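## Task

Remove the pink garment from the open (unzipped) laundry bag and place all of it inside the bin. When finished, the remaining garment has to lie completely within the bag, and the bag must rest on the table, either standing or lying on its side. Release everything and pull the grippers away at the end.

## Robot and tools

Robot: two arms, left_arm and right_arm, each a six-joint arm with a two-finger parallel gripper and a wrist camera. Bases (URDF root) in the scene frame: left_arm at (-0.023, +0.238, 0) m with quat_wxyz (+1.000, 0, 0, +0.020); right_arm at (-0.010, -0.240, 0) m with quat_wxyz (+1.000, 0, 0, -0.007). A camera stand sits behind the arms. Loose objects may occasionally get a small external nudge.

Frames: the scene frame has its origin at table-top height halfway between the nominal bases, +z up, +x forward over the table, +y toward left_arm (arm names do not match image sides). Fixed cameras and the table use the scene frame. Everything about a hand (pose, velocity, target, wrist camera pose) is given in that arm's own base frame, and offsets run along that arm's base axes; rotations pivot about the Hand target position. Fingers point along the gripper's +z and separate along its y. end_effector_position is the point between the pads, just under 1 cm short of the tips. Reported poses can be off by a few cm, worse at long reach.

execute_actions(actions, cameras): actions is a list of actions; each action is a list of up to 15 rows, each row one control step of 1/30 s; if fewer than 15 rows, the last is held to fill the action. An action lasts 0.5 s. Every row has exactly 14 numbers in [-1, 1], both arms always included: dx, dy, dz, rx, ry, rz, opening of left_arm, then the same seven for right_arm. The first six are an offset (not a pose) from that arm's Hand target as it was when the action began; each row is measured from that same start, not from the prior row, and the next action starts from the new Hand target, so repeating an offset keeps moving. Scale: 1.0 = 0.6 m for dx, dy, dz and 180 degrees for rx, ry, rz, which form one rotation vector. A translation longer than 1.0 may be shortened along its direction. Opening is absolute: +1 fully open (about 87 mm between pads), +0.5 about 69 mm, 0 about 43 mm, -0.5 about 18 mm, -1 closed. Six zeros for an arm re-send its Hand target; always write the opening you want, since 0 is itself a command. cameras: list of names, ["all"], or []; omitted means all only when actions is empty. An empty actions list returns images and full state.

move(target, speed, blend, opening_speed, blocking, cameras): straight-line paths for both grippers. target is one 14-number row or a list of up to 15 rows, same layout and scale as above; every row is an offset from the Hand targets at the move's start, not from the previous row. speed: m/s, 0.002 to 2.9, default 0.25 (rotation up to twice that in rad/s); one value or one per row. blend: corner rounding radius in m per row; 0 stops at each. opening_speed: rate on the -1..+1 scale per second, at least 0.2. The whole move is capped at 10 s. No obstacle avoidance. Faster moves lag, stray and hit harder. Avoid paths near an arm's own base. blocking=false returns after about 0.5 s while motion continues. The result adds a move: line: done, off_target, moving, held or fault, with limits such as limits=paced (pose clipped) or limits=held (steps withheld). done means within 10 mm and 2 degrees; neither done nor off_target tells you about contact.

wait(seconds 0 to 10): let time pass holding commands; returns early if a running move ends. stop(): brakes a running move. zoom_image(camera, region [x0, y0, x1, y1] in pixels, at most 504 by 504) enlarges part of the latest image of cam_high, cam_low, cam_left_wrist or cam_right_wrist (each 896x504). read_manual(section "licences") gives licence texts only. finished_scene(scene 1 or 2) ends the current scene irreversibly; later calls in that reply go to the next scene.

Results: end_effector_position (m) and end_effector_quat_wxyz in the arm's base frame; Hand target (last commanded pose after clipping; next offsets start here, and the gripper often rests short of it, so resend the gap); Tool commands; grip_measured on the opening scale (readings may be about 1 mm off); Joint positions (last value per arm is the gripper from 0 closed to 1 open); Joint velocities, shown as within noise when still; Joint torques in N m (joints 1 to 3 wrap at ±28 N m); motor temperatures. Each step, commanded orientation is clipped to within 40 degrees of the measured one. Weight and friction can leave the hand low, short or tilted; check after each move and correct.

Gripping: after contact, command an opening about 0.04 below the grip_measured value at touch for a firm hold; less for lighter. Pad force is about 20 N max.

Avoid: dropping things or releasing them while moving, anything leaving the table, hard hits on fixed or heavy objects (fails the scene), any contact or squeeze between the two arms, closing one gripper on the other's fingers, pushing into unreachable poses. Motor heat: MOTOR HOT at 75 °C, at 90 °C the arm folds and idles for the rest of the scene, at 100 °C it collapses. Smooth, quick, low-effort motion is preferred.

Each tool is called in YAML: its name, and indented under it one key for each argument.

## Session

execute_actions:
  actions: []

Scene clock: 0.00 s.
left_arm: end_effector_position=(+0.2571, -0.0599, +0.3391) grip_measured=+0.980 end_effector_quat_wxyz=(+0.507, -0.026, +0.832, -0.224) | right_arm: end_effector_position=(+0.2614, +0.1364, +0.2802) grip_measured=+1.000 end_effector_quat_wxyz=(+0.465, -0.028, +0.803, +0.372)
Joint positions: left_arm=[0.095 0.913 1.313 -0.841 0.44 -0.25 0.99] | right_arm=[0.092 0.862 0.925 -0.42 -0.586 0.436 1]
Joint velocities: within noise
Joint torques (N m): no reading
Motor temperatures (°C): left_arm=[22 31 31 37 21 22 22] | right_arm=[20 33 35 30 23 26 22]
Heat: left arm: 37 °C; right arm: 35 °C.
Hand target: left_arm +0.2573, -0.0599, +0.3428; +0.511, -0.025, +0.829, -0.224 | right_arm +0.2613, +0.1364, +0.2835; +0.468, -0.029, +0.801, +0.372
Tool commands: left_gripper/opening=+1.0 right_gripper/opening=+1.0

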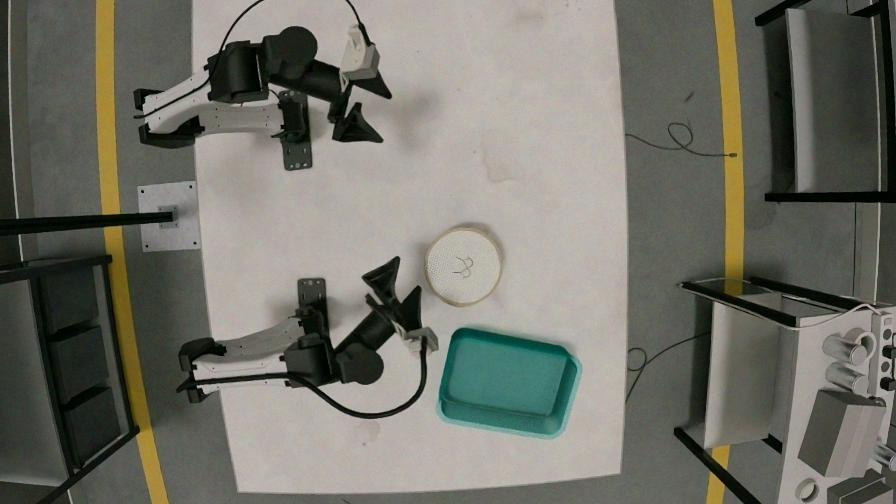

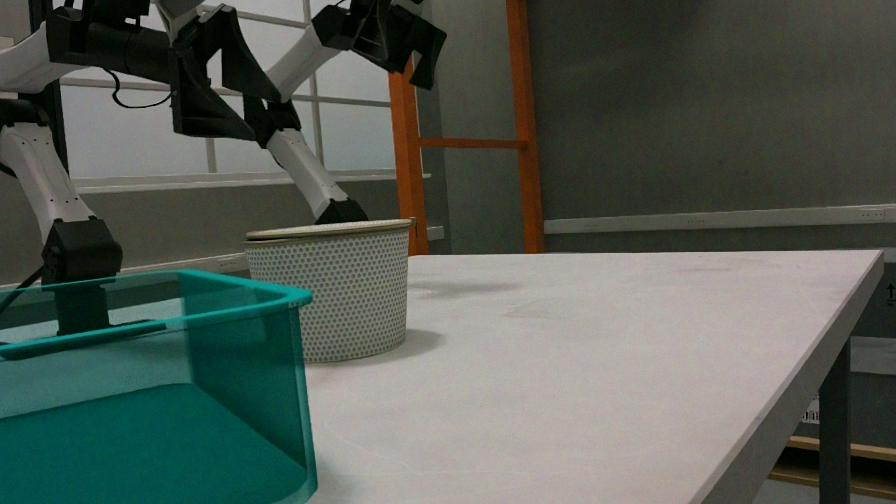

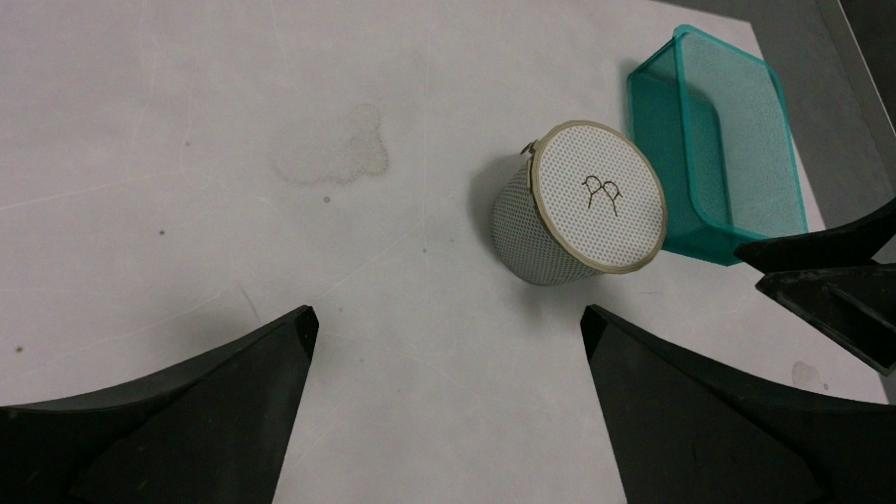

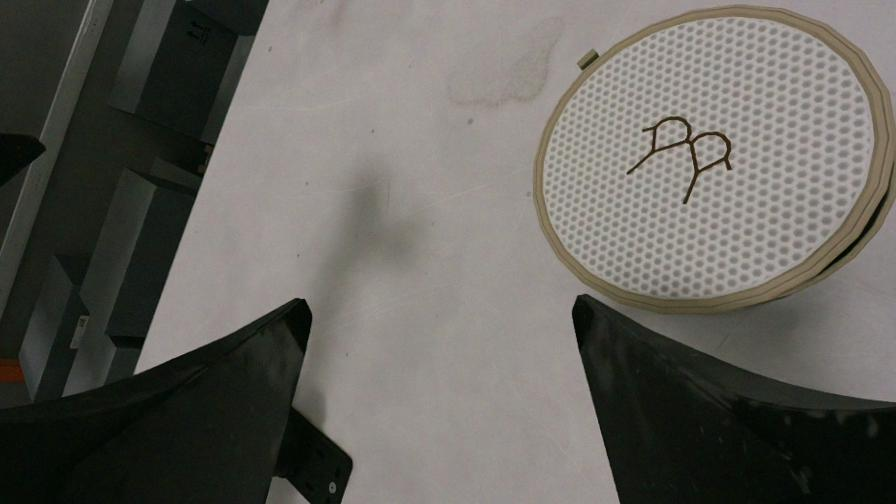

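zoom_image:
  camera: "cam_right_wrist"
  region: [500, 0, 896, 330]

zoom_image:
  camera: "cam_high"
  region: [380, 200, 600, 450]

zoom_image:
  camera: "cam_left_wrist"
  region: [440, 80, 720, 320]

zoom_image:
  camera: "cam_low"
  region: [200, 170, 480, 400]

Scaled by 1.273 from the camera's 896x504 image, which has a finer 1280x720 frame.

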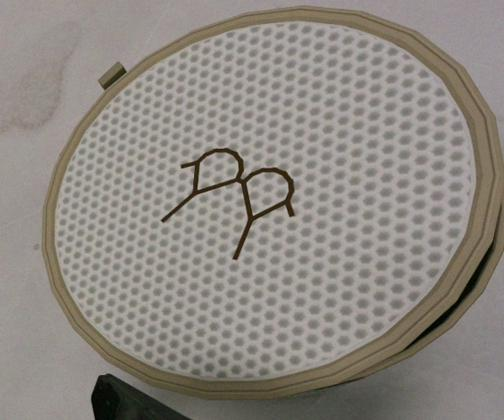

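Scaled by 2.016 from the camera's 896x504 image, which has a finer 1280x720 frame.

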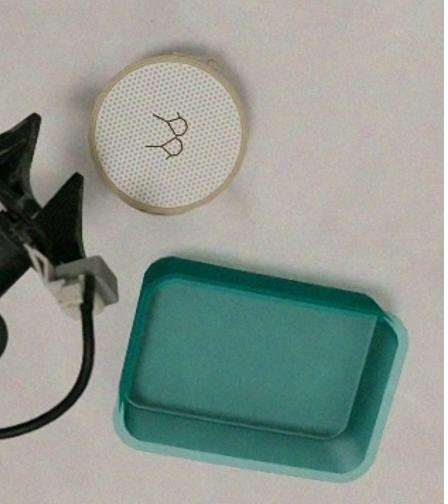

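Scaled by 1.800 from the camera's 896x504 image, which has a finer 1280x720 frame.

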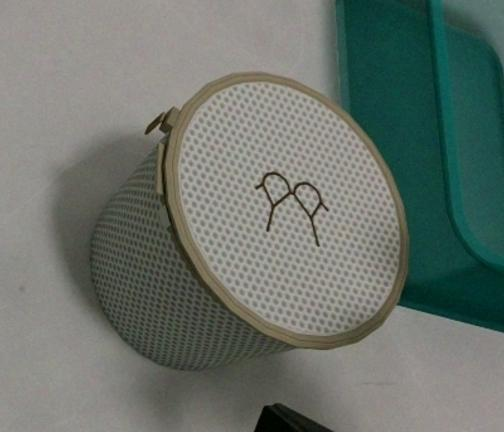

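Scaled by 1.800 from the camera's 896x504 image, which has a finer 1280x720 frame.

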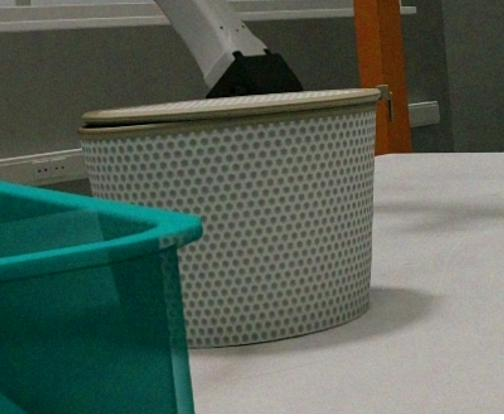

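move:
  target: [0,0,0,0,0,0,1,-0.01,-0.16,-0.206,0.216,0.182,-0.147,-0.3]
  cameras: ["all"]

Scene clock: 75.87 s.
left_arm: end_effector_position=(+0.2571, -0.0599, +0.3391) grip_measured=+0.980 end_effector_quat_wxyz=(+0.507, -0.026, +0.832, -0.224) | right_arm: end_effector_position=(+0.2556, +0.0399, +0.1608) grip_measured=-0.300 end_effector_quat_wxyz=(+0.287, +0.404, +0.721, +0.485)
Joint positions: left_arm=[0.095 0.913 1.313 -0.841 0.44 -0.25 0.99] | right_arm=[-0.522 0.869 0.456 -0.252 -0.938 0.983 0.35]
Joint torques (N m): left_arm=[-0.01 0.12 6.86 1.85 0.09 0.03] | right_arm=[-0.1 -0.73 6.28 1.55 -0.3 0.07]
Motor temperatures (°C): left_arm=[22 29 34 41 20 21 21] | right_arm=[20 31 40 35 22 25 21]
Heat: left arm: 41 °C; right arm: 40 °C.
Hand target: left_arm +0.2573, -0.0599, +0.3428; +0.511, -0.025, +0.829, -0.224 | right_arm +0.2552, +0.0404, +0.1599; +0.282, +0.406, +0.717, +0.491
Off the commanded pose: left_arm 0.004 m, 1 deg | right_arm 0.001 m, 1 deg.
move: done

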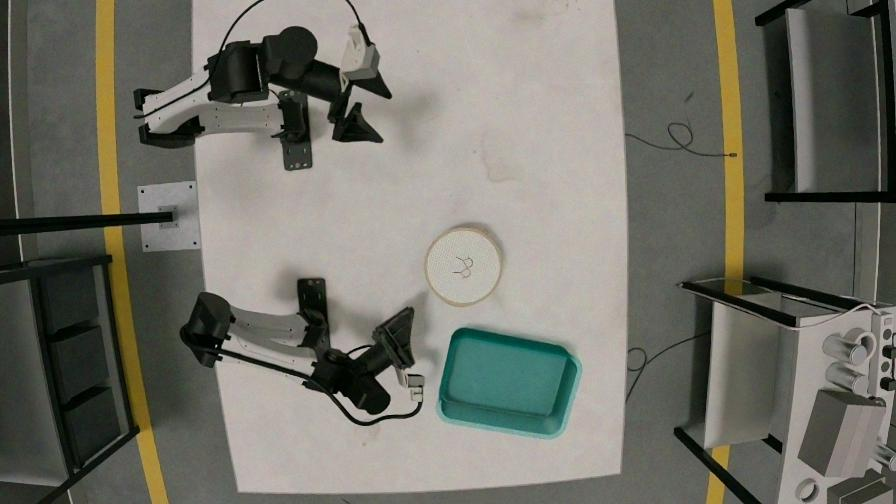

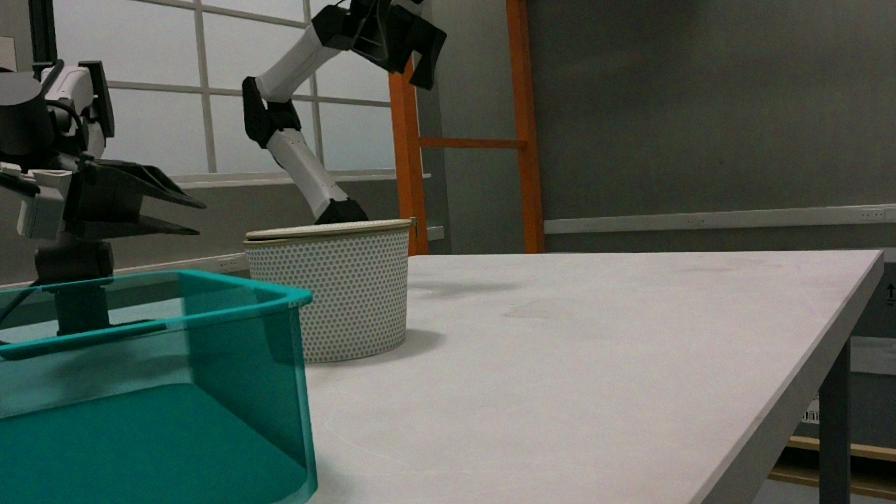

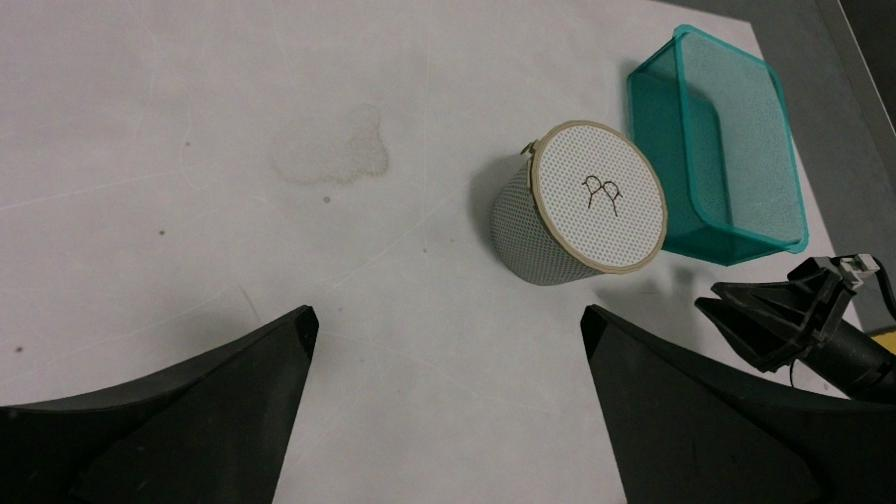

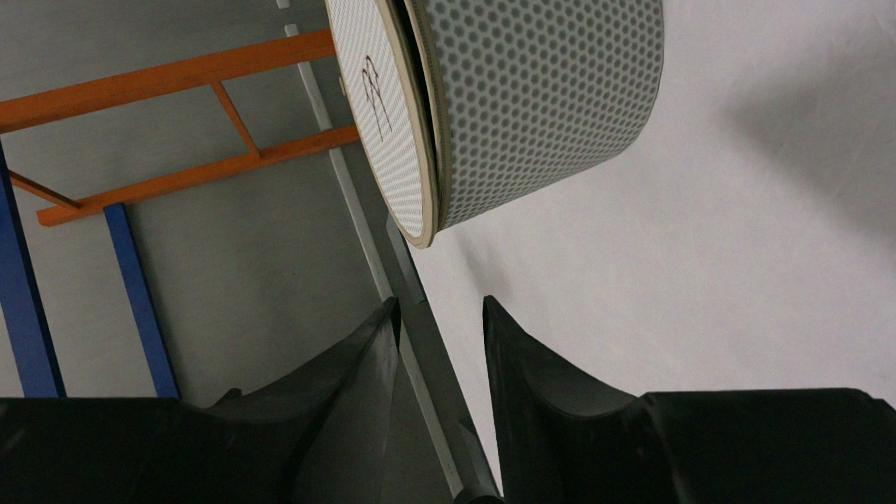

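zoom_image:
  camera: "cam_right_wrist"
  region: [320, 0, 540, 260]

Scaled by 1.938 from the camera's 896x504 image, which has a finer 1280x720 frame.

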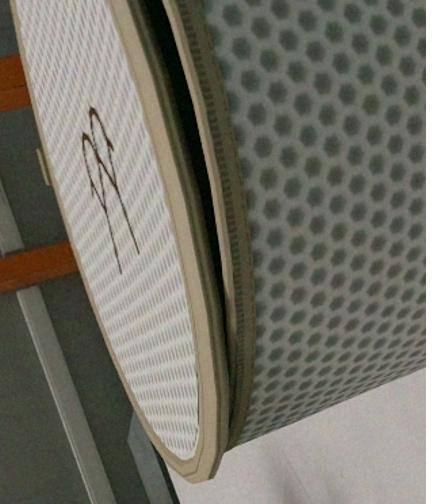

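move:
  target: [0,0,0,0,0,0,1,0.105,0.013,-0.01,0,0,0,-0.4]
  cameras: ["cam_right_wrist"]

zoom_image:
  camera: "cam_right_wrist"
  region: [300, 60, 600, 330]

Scene clock: 112.63 s.
left_arm: end_effector_position=(+0.2571, -0.0599, +0.3391) grip_measured=+0.980 end_effector_quat_wxyz=(+0.507, -0.026, +0.832, -0.224) | right_arm: end_effector_position=(+0.3098, +0.0508, +0.1463) grip_measured=-0.400 end_effector_quat_wxyz=(+0.270, +0.408, +0.720, +0.492)
Joint positions: left_arm=[0.095 0.913 1.313 -0.841 0.44 -0.25 0.99] | right_arm=[-0.35 1.154 0.488 0.096 -0.818 1.147 0.3]
Joint torques (N m): left_arm=[0.01 0.08 6.84 1.85 0.09 0.02] | right_arm=[0.7 -2.37 8.91 1.66 0.03 0.05]
Heat: left arm: 41 °C; right arm: 39 °C.
Hand target: left_arm +0.2573, -0.0599, +0.3428; +0.511, -0.025, +0.829, -0.224 | right_arm +0.3182, +0.0482, +0.1539; +0.282, +0.406, +0.717, +0.491
Off the commanded pose: left_arm 0.004 m, 1 deg | right_arm 0.012 m, 1 deg.
move: off_target (right_arm)
Images, in order (width x height): cam_right_wrist 896x504.

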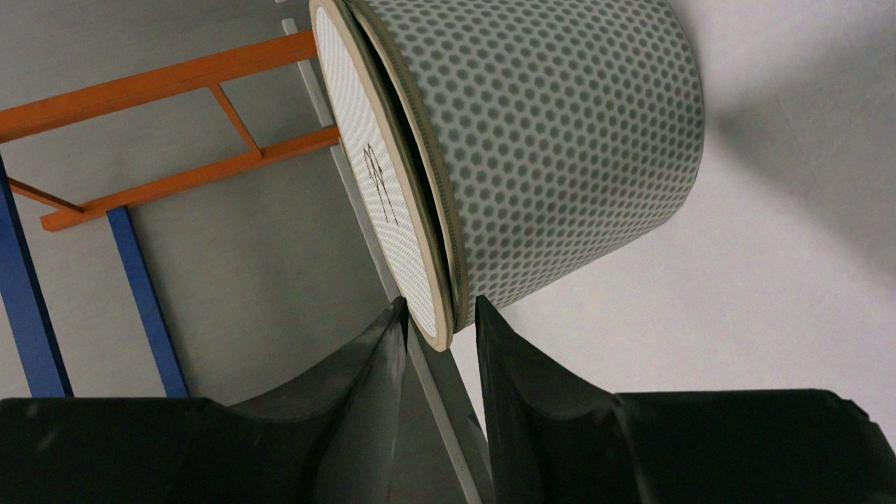

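Scaled by 1.680 from the camera's 896x504 image, which has a finer 1280x720 frame.

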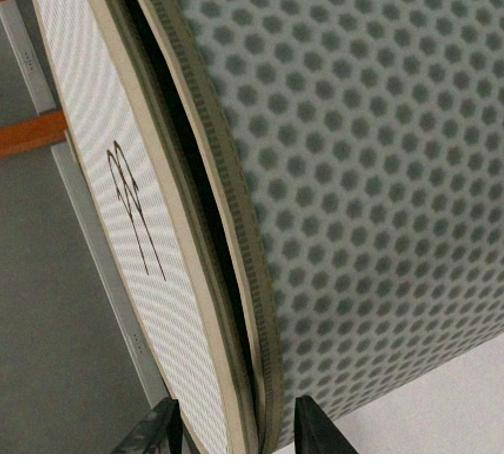

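move:
  target: [0,0,0,0,0,0,1,0.062,-0.021,0.0135,0,0,0,-0.4]
  cameras: ["cam_right_wrist","cam_low"]

zoom_image:
  camera: "cam_right_wrist"
  region: [300, 60, 600, 330]

Scene clock: 128.47 s.
left_arm: end_effector_position=(+0.2571, -0.0599, +0.3391) grip_measured=+0.980 end_effector_quat_wxyz=(+0.507, -0.026, +0.832, -0.224) | right_arm: end_effector_position=(+0.3470, +0.0380, +0.1554) grip_measured=-0.400 end_effector_quat_wxyz=(+0.271, +0.408, +0.720, +0.492)
Joint positions: left_arm=[0.095 0.913 1.313 -0.841 0.44 -0.25 0.99] | right_arm=[-0.347 1.321 0.63 0.125 -0.815 1.149 0.3]
Joint torques (N m): left_arm=[0.01 0.12 6.83 1.86 0.09 0.03] | right_arm=[0.7 -3.73 8.77 1.65 0.04 0.05]
Heat: left arm: 41 °C; right arm: 41 °C.
Hand target: left_arm +0.2573, -0.0599, +0.3428; +0.511, -0.025, +0.829, -0.224 | right_arm +0.3554, +0.0355, +0.1619; +0.282, +0.407, +0.717, +0.491
Off the commanded pose: left_arm 0.004 m, 1 deg | right_arm 0.011 m, 1 deg.
move: off_target (right_arm)
Images, in order (width x height): cam_low 896x504, cam_right_wrist 896x504.

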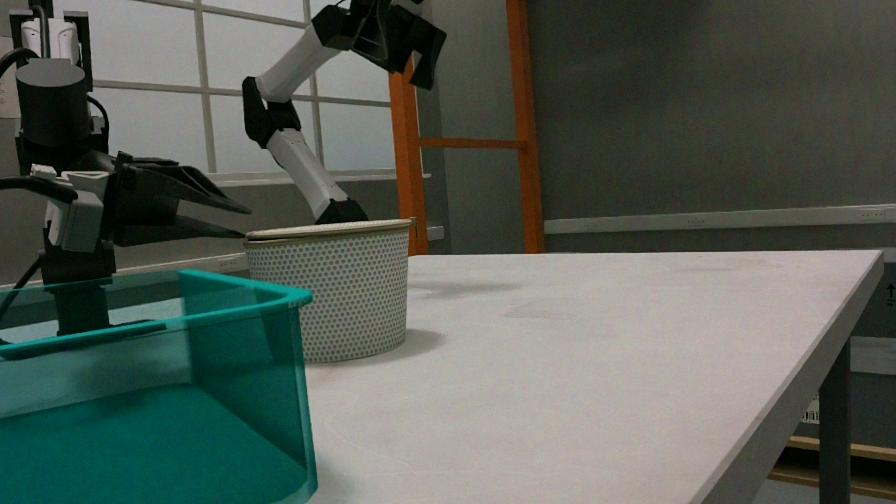

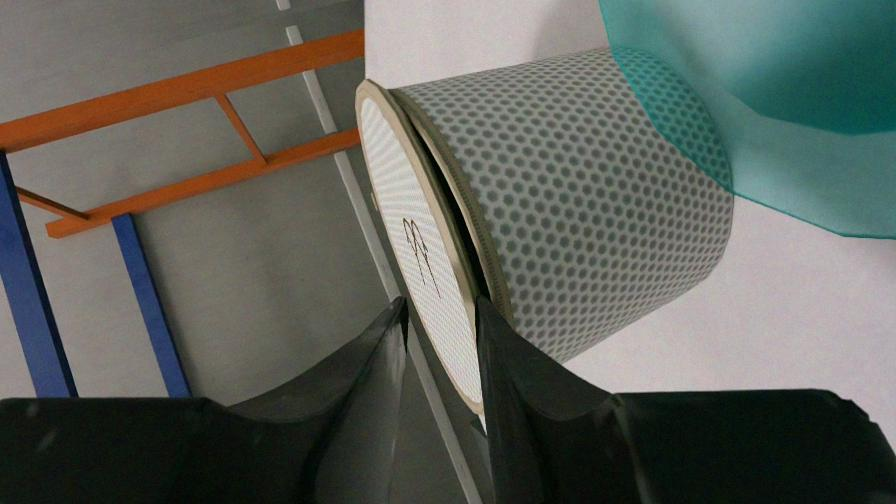

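Scaled by 1.680 from the camera's 896x504 image, which has a finer 1280x720 frame.

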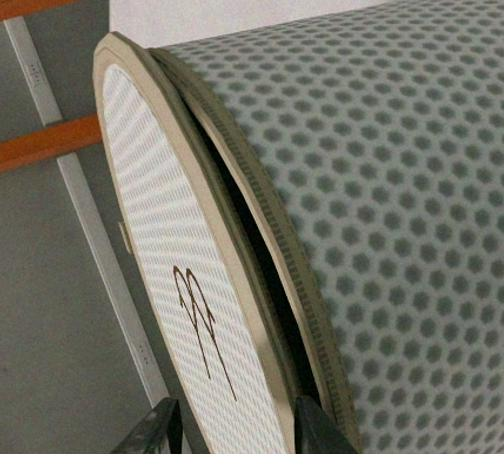

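move:
  target: [0,0,0,0,0,0,1,0.046,0.0275,-0.005,0,0,0,-0.4]
  cameras: ["cam_right_wrist","cam_low"]
  speed: 0.08

zoom_image:
  camera: "cam_right_wrist"
  region: [300, 60, 600, 330]

Scene clock: 136.90 s.
left_arm: end_effector_position=(+0.2571, -0.0599, +0.3391) grip_measured=+0.980 end_effector_quat_wxyz=(+0.507, -0.026, +0.832, -0.224) | right_arm: end_effector_position=(+0.3735, +0.0542, +0.1516) grip_measured=-0.400 end_effector_quat_wxyz=(+0.270, +0.408, +0.721, +0.491)
Joint positions: left_arm=[0.095 0.913 1.313 -0.841 0.44 -0.25 0.99] | right_arm=[-0.255 1.418 0.678 0.213 -0.735 1.21 0.3]
Joint torques (N m): left_arm=[0.03 0.12 6.86 1.85 0.09 0.03] | right_arm=[0.66 -4.49 8.88 1.71 0.07 -0.02]
Heat: left arm: 41 °C; right arm: 41 °C.
Hand target: left_arm +0.2573, -0.0599, +0.3428; +0.511, -0.025, +0.829, -0.224 | right_arm +0.3830, +0.0521, +0.1591; +0.282, +0.406, +0.717, +0.491
Off the commanded pose: left_arm 0.004 m, 1 deg | right_arm 0.012 m, 1 deg.
move: off_target (right_arm)
Images, in order (width x height): cam_low 896x504, cam_right_wrist 896x504.

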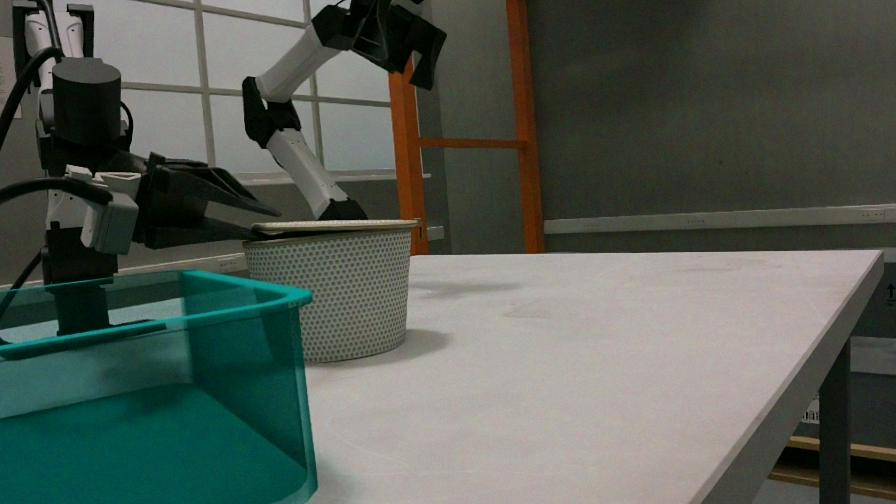

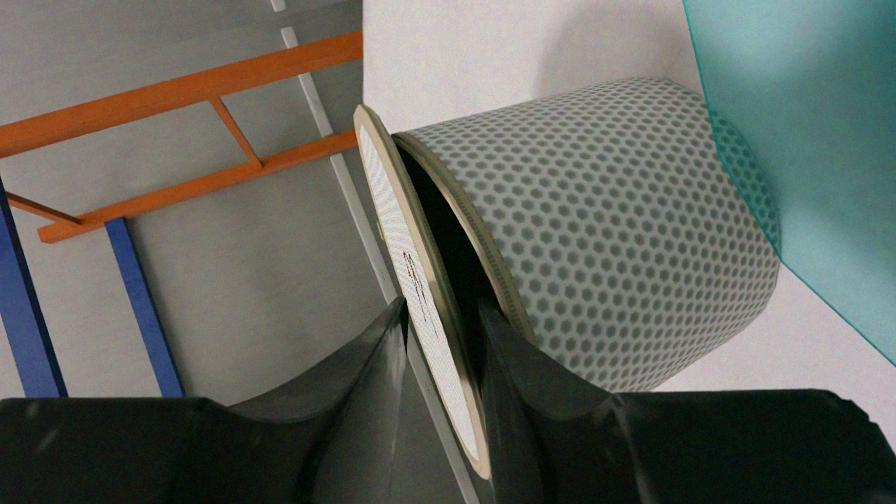

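Scaled by 1.680 from the camera's 896x504 image, which has a finer 1280x720 frame.

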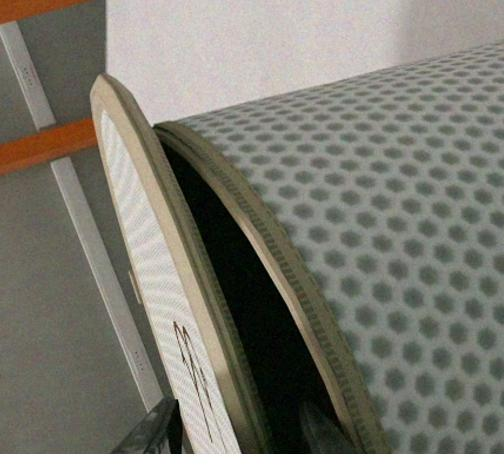

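move:
  target:
    - [0,0,0,0,0,0,1,0.003,0.012,0.09,0,0,0,-0.1]
    - [0,0,0,0,0,0,1,0.012,0.05,0.18,0,0,0,0.1]
  cameras: ["cam_right_wrist","cam_low","cam_high","cam_left_wrist"]
  speed: 0.12
  blend: 0.01
  opening_speed: 0.5

Scene clock: 162.57 s.
left_arm: end_effector_position=(+0.2571, -0.0599, +0.3391) grip_measured=+0.980 end_effector_quat_wxyz=(+0.507, -0.026, +0.832, -0.224) | right_arm: end_effector_position=(+0.3898, +0.0822, +0.2543) grip_measured=+0.100 end_effector_quat_wxyz=(+0.273, +0.406, +0.721, +0.490)
Joint positions: left_arm=[0.095 0.913 1.313 -0.841 0.44 -0.25 0.99] | right_arm=[-0.14 1.333 1.025 -0.169 -0.633 1.278 0.55]
Joint torques (N m): left_arm=[0.01 0.08 6.84 1.85 0.09 0.03] | right_arm=[0.61 -6.91 9.61 1.45 0.09 0.03]
Heat: left arm: 41 °C; right arm: 43 °C.
Hand target: left_arm +0.2573, -0.0599, +0.3428; +0.511, -0.025, +0.829, -0.224 | right_arm +0.3903, +0.0820, +0.2670; +0.282, +0.406, +0.717, +0.491
Off the commanded pose: left_arm 0.004 m, 1 deg | right_arm 0.013 m, 1 deg.
move: off_target (right_arm); target 2's new opening was sent with right_arm's hand 0.013 m and 1 deg from that target

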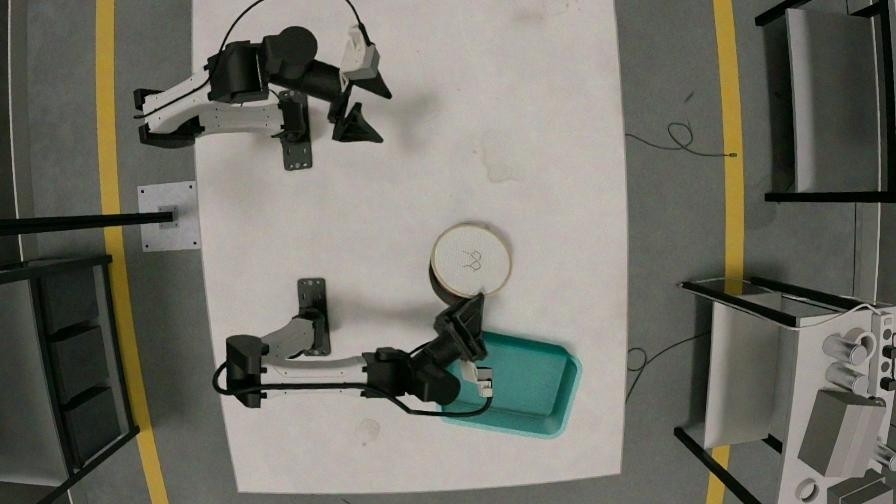

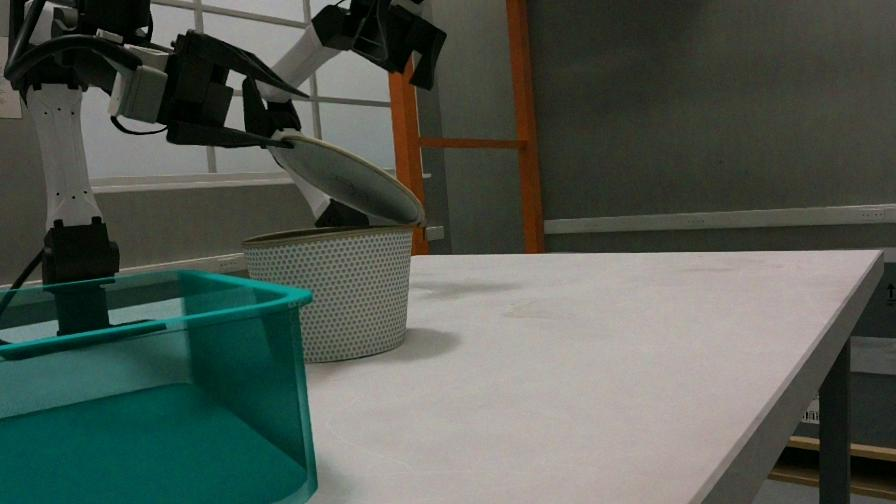

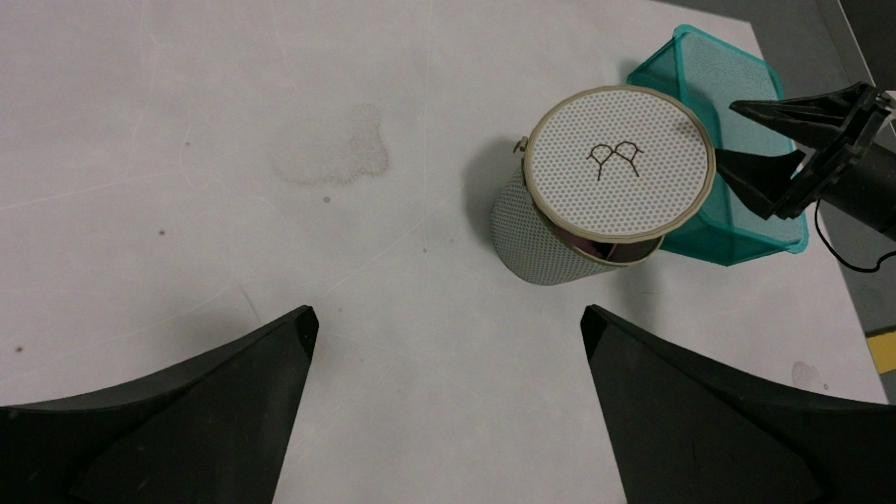

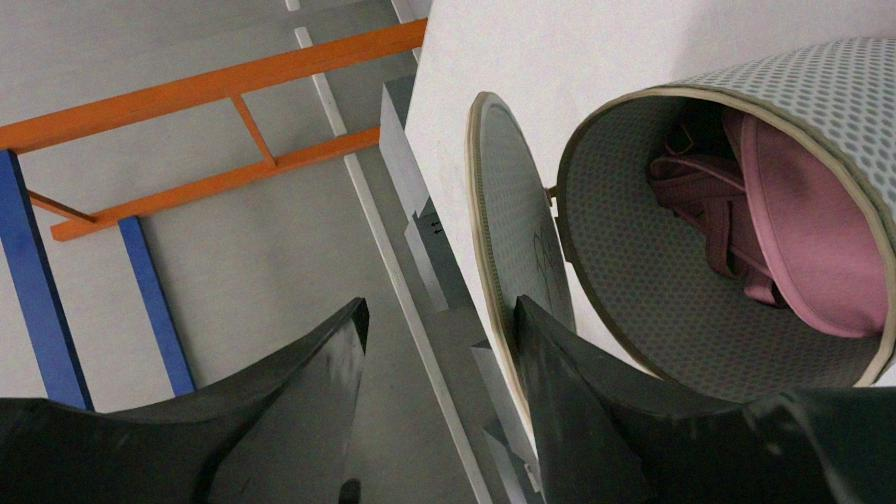

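move:
  target: [0,0,0,0,0,0,1,0,0,-0.05,0,0,0,0.1]
  cameras: ["cam_right_wrist"]
  speed: 0.12

Scene clock: 166.23 s.
left_arm: end_effector_position=(+0.2571, -0.0599, +0.3391) grip_measured=+0.980 end_effector_quat_wxyz=(+0.507, -0.026, +0.832, -0.224) | right_arm: end_effector_position=(+0.3890, +0.0823, +0.2375) grip_measured=+0.100 end_effector_quat_wxyz=(+0.278, +0.403, +0.720, +0.492)
Joint positions: left_arm=[0.095 0.913 1.313 -0.841 0.44 -0.25 0.99] | right_arm=[-0.14 1.333 0.95 -0.082 -0.633 1.278 0.55]
Joint torques (N m): left_arm=[0.01 0.1 6.87 1.85 0.09 0.03] | right_arm=[0.61 -5.78 6.61 1.77 0.1 0.02]
Heat: left arm: 41 °C; right arm: 42 °C.
Hand target: left_arm +0.2573, -0.0599, +0.3428; +0.511, -0.025, +0.829, -0.224 | right_arm +0.3903, +0.0820, +0.2371; +0.283, +0.406, +0.717, +0.491
Off the commanded pose: left_arm 0.004 m, 1 deg | right_arm 0.001 m, 1 deg.
move: done
Images, in order (width x height): cam_right_wrist 896x504.

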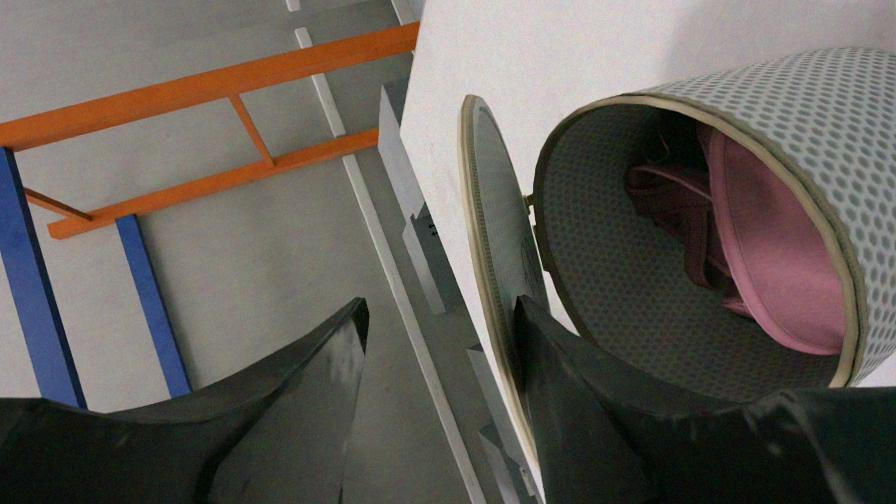

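move:
  target: [-0.027,-0.405,-0.222,0.101,-0.123,-0.0195,-1,0.012,0.047,0.117,0,0,0,0.5]
  cameras: ["all"]
  opening_speed: 0.5

Scene clock: 200.23 s.
left_arm: end_effector_position=(+0.2406, -0.3029, +0.2122) grip_measured=-1.000 end_effector_quat_wxyz=(+0.648, +0.122, +0.743, -0.113) | right_arm: end_effector_position=(+0.3945, +0.1104, +0.3018) grip_measured=+0.500 end_effector_quat_wxyz=(+0.281, +0.400, +0.719, +0.493)
Joint positions: left_arm=[-1.251 1.29 0.751 0.321 -0.904 -0.183 0] | right_arm=[-0.037 1.333 1.193 -0.287 -0.539 1.33 0.75]
Joint torques (N m): left_arm=[-0.27 -2.84 6.56 1.83 -0.23 0.13] | right_arm=[0.66 -4.88 9.72 1.5 0.12 0.03]
Heat: left arm: 41 °C; right arm: 40 °C.
Hand target: left_arm +0.2411, -0.3029, +0.2095; +0.651, +0.124, +0.742, -0.107 | right_arm +0.3974, +0.1103, +0.3071; +0.282, +0.406, +0.717, +0.491
Off the commanded pose: left_arm 0.003 m, 1 deg | right_arm 0.006 m, 1 deg.
move: done

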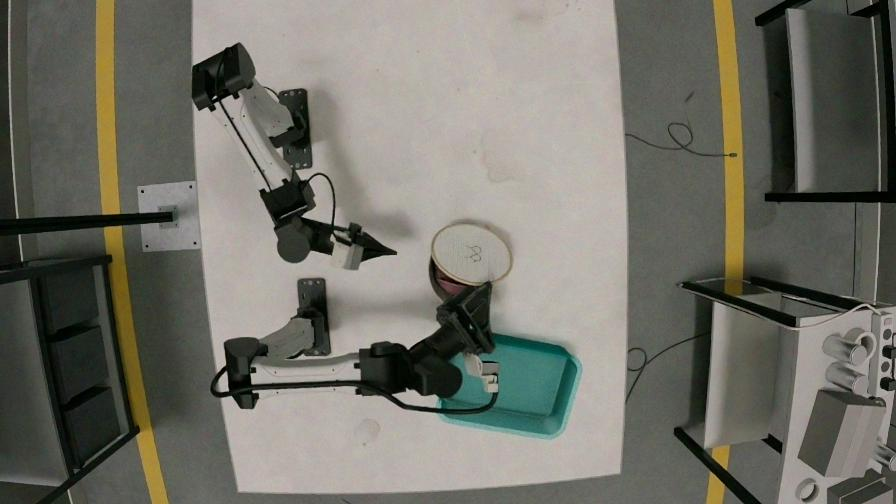

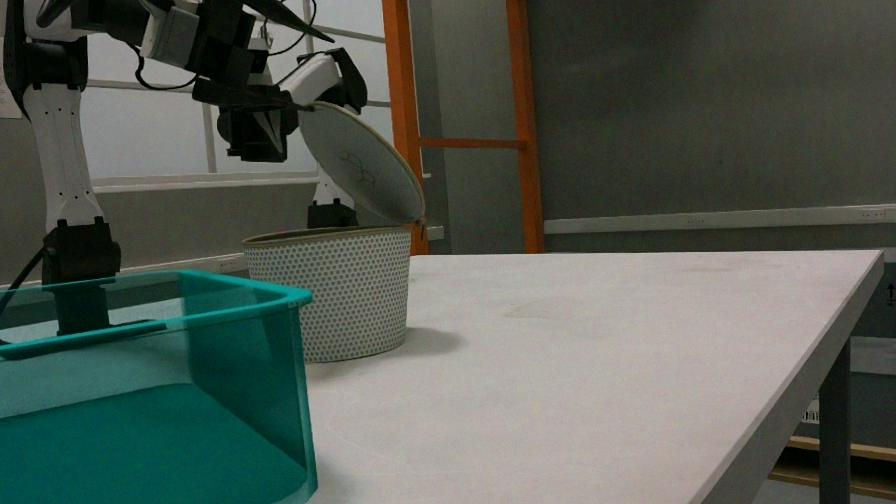

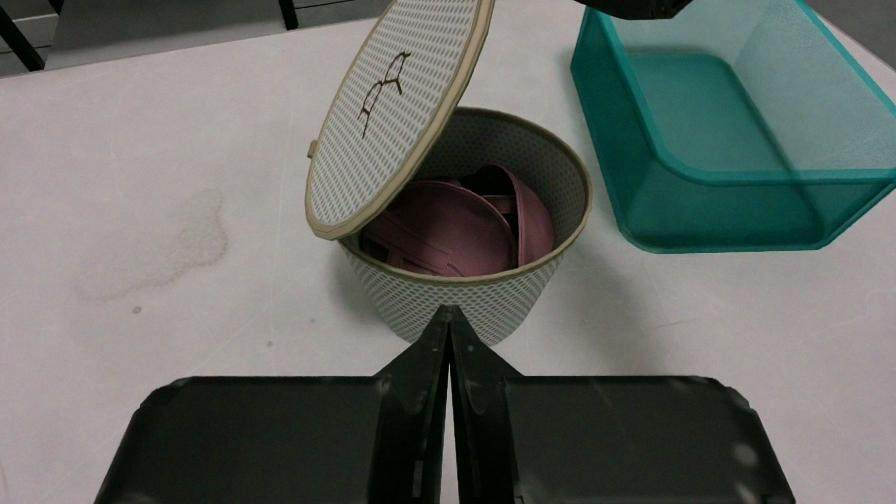

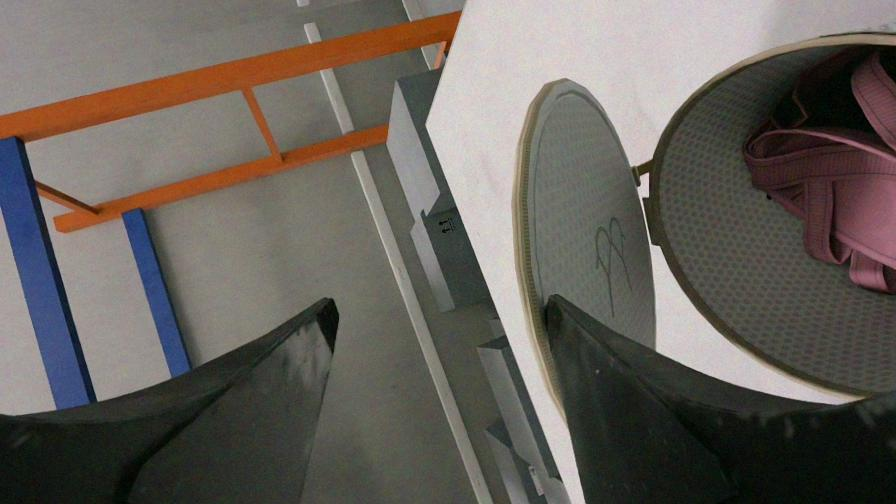

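move:
  target:
    - [0.02,-0.08,0.0,-0.47,0.159,0.07,-1,0,0,0,0,0,0,0.5]
    - [0.029,-0.102,-0.008,-0.47,0.159,0.07,-1,0,0,0,0,0,0,0.5]
    - [0.186,-0.149,-0.025,-0.47,0.159,0.07,-1,0,0,0,0,0,0,0.5]
    - [0.213,-0.07,-0.017,-0.47,0.159,0.07,-1,0,0,0,0,0,0,0.5]
  cameras: ["all"]
  speed: [0.4,0.25,0.15,0.12]
  blend: 0.015

Scene clock: 223.77 s.
left_arm: end_effector_position=(+0.3703, -0.3465, +0.1834) grip_measured=-1.000 end_effector_quat_wxyz=(+0.383, -0.448, +0.621, -0.516) | right_arm: end_effector_position=(+0.3946, +0.1103, +0.3018) grip_measured=+0.500 end_effector_quat_wxyz=(+0.281, +0.400, +0.719, +0.493)
Joint positions: left_arm=[-0.862 1.711 0.855 0.651 -0.546 -1.664 0] | right_arm=[-0.037 1.333 1.193 -0.287 -0.538 1.331 0.75]
Joint torques (N m): left_arm=[0.27 -8.9 6.06 1.95 0 0.19] | right_arm=[0.65 -4.86 9.72 1.5 0.12 0.03]
Heat: left arm: 41 °C; right arm: 41 °C.
Hand target: left_arm +0.3688, -0.3450, +0.1994; +0.385, -0.442, +0.611, -0.532 | right_arm +0.3975, +0.1103, +0.3071; +0.282, +0.407, +0.717, +0.491
Off the commanded pose: left_arm 0.016 m, 2 deg | right_arm 0.006 m, 1 deg.
move: off_target (left_arm); blend cut to 0.0075 m at target 1, 0.0075 m at target 2

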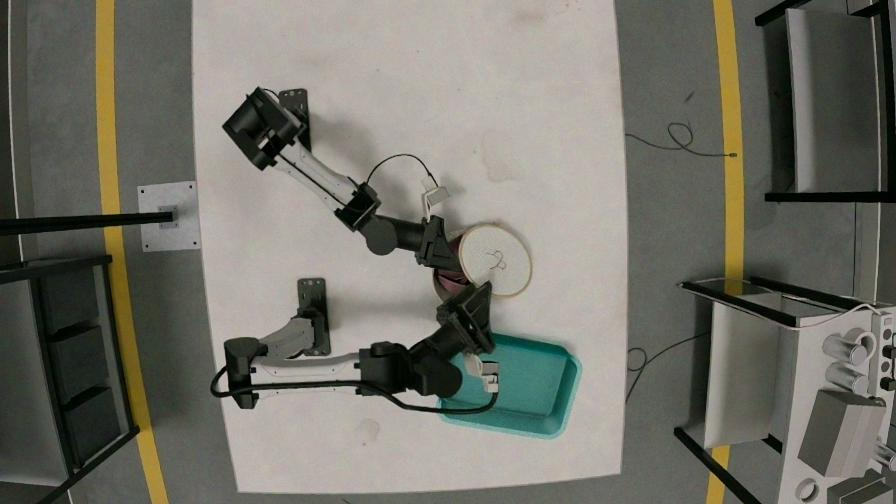

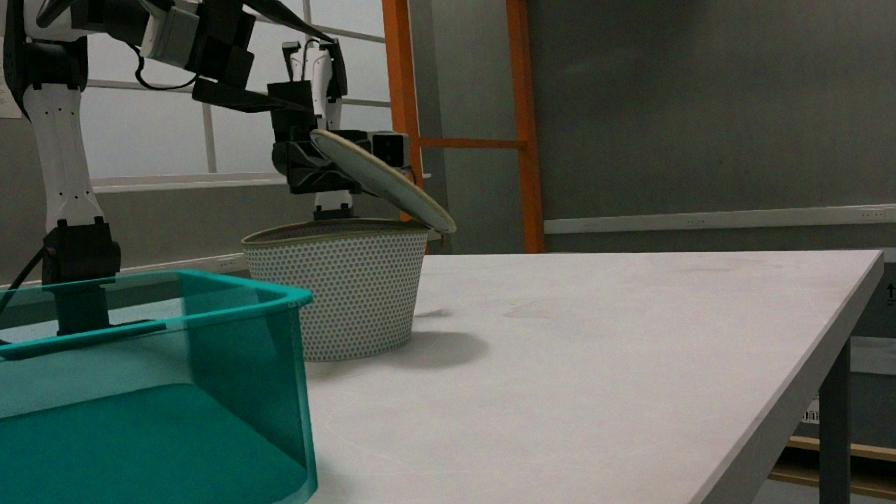

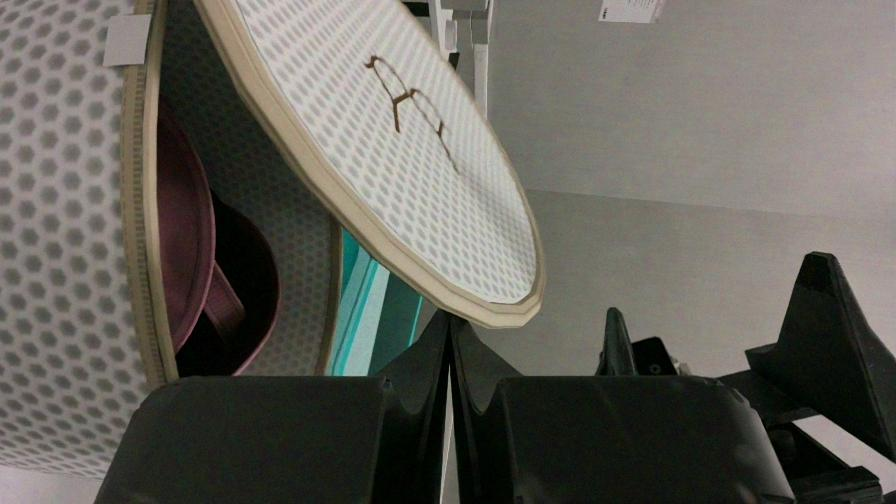

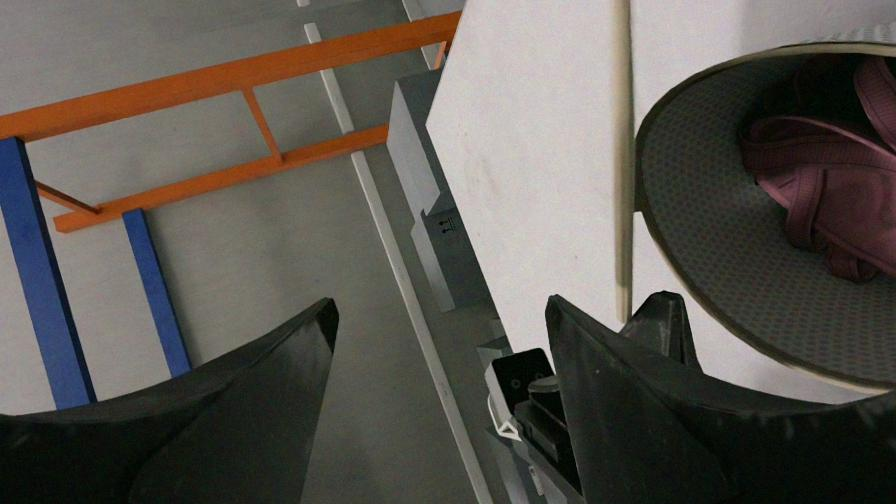

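zoom_image:
  camera: "cam_left_wrist"
  region: [100, 0, 580, 400]

zoom_image:
  camera: "cam_low"
  region: [200, 50, 500, 380]

Scaled by 1.050 from the camera's 896x504 image, which has a finer 1280x720 frame.

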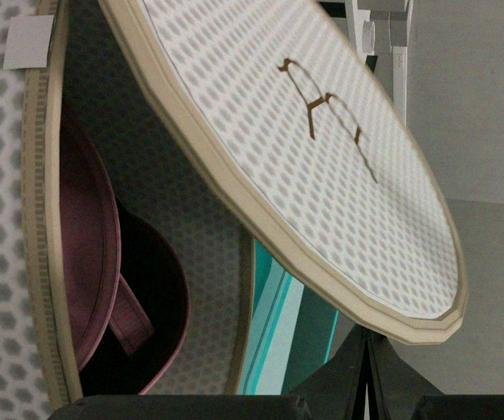

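Scaled by 1.527 from the camera's 896x504 image, which has a finer 1280x720 frame.

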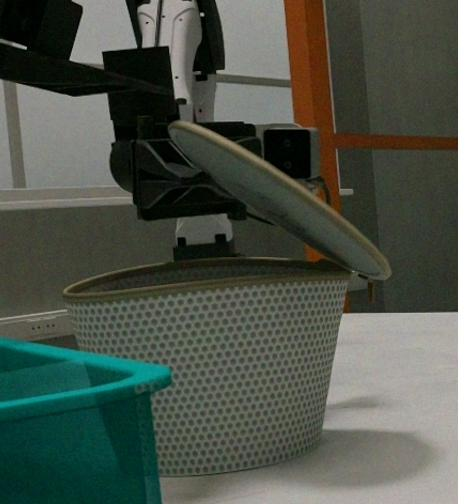

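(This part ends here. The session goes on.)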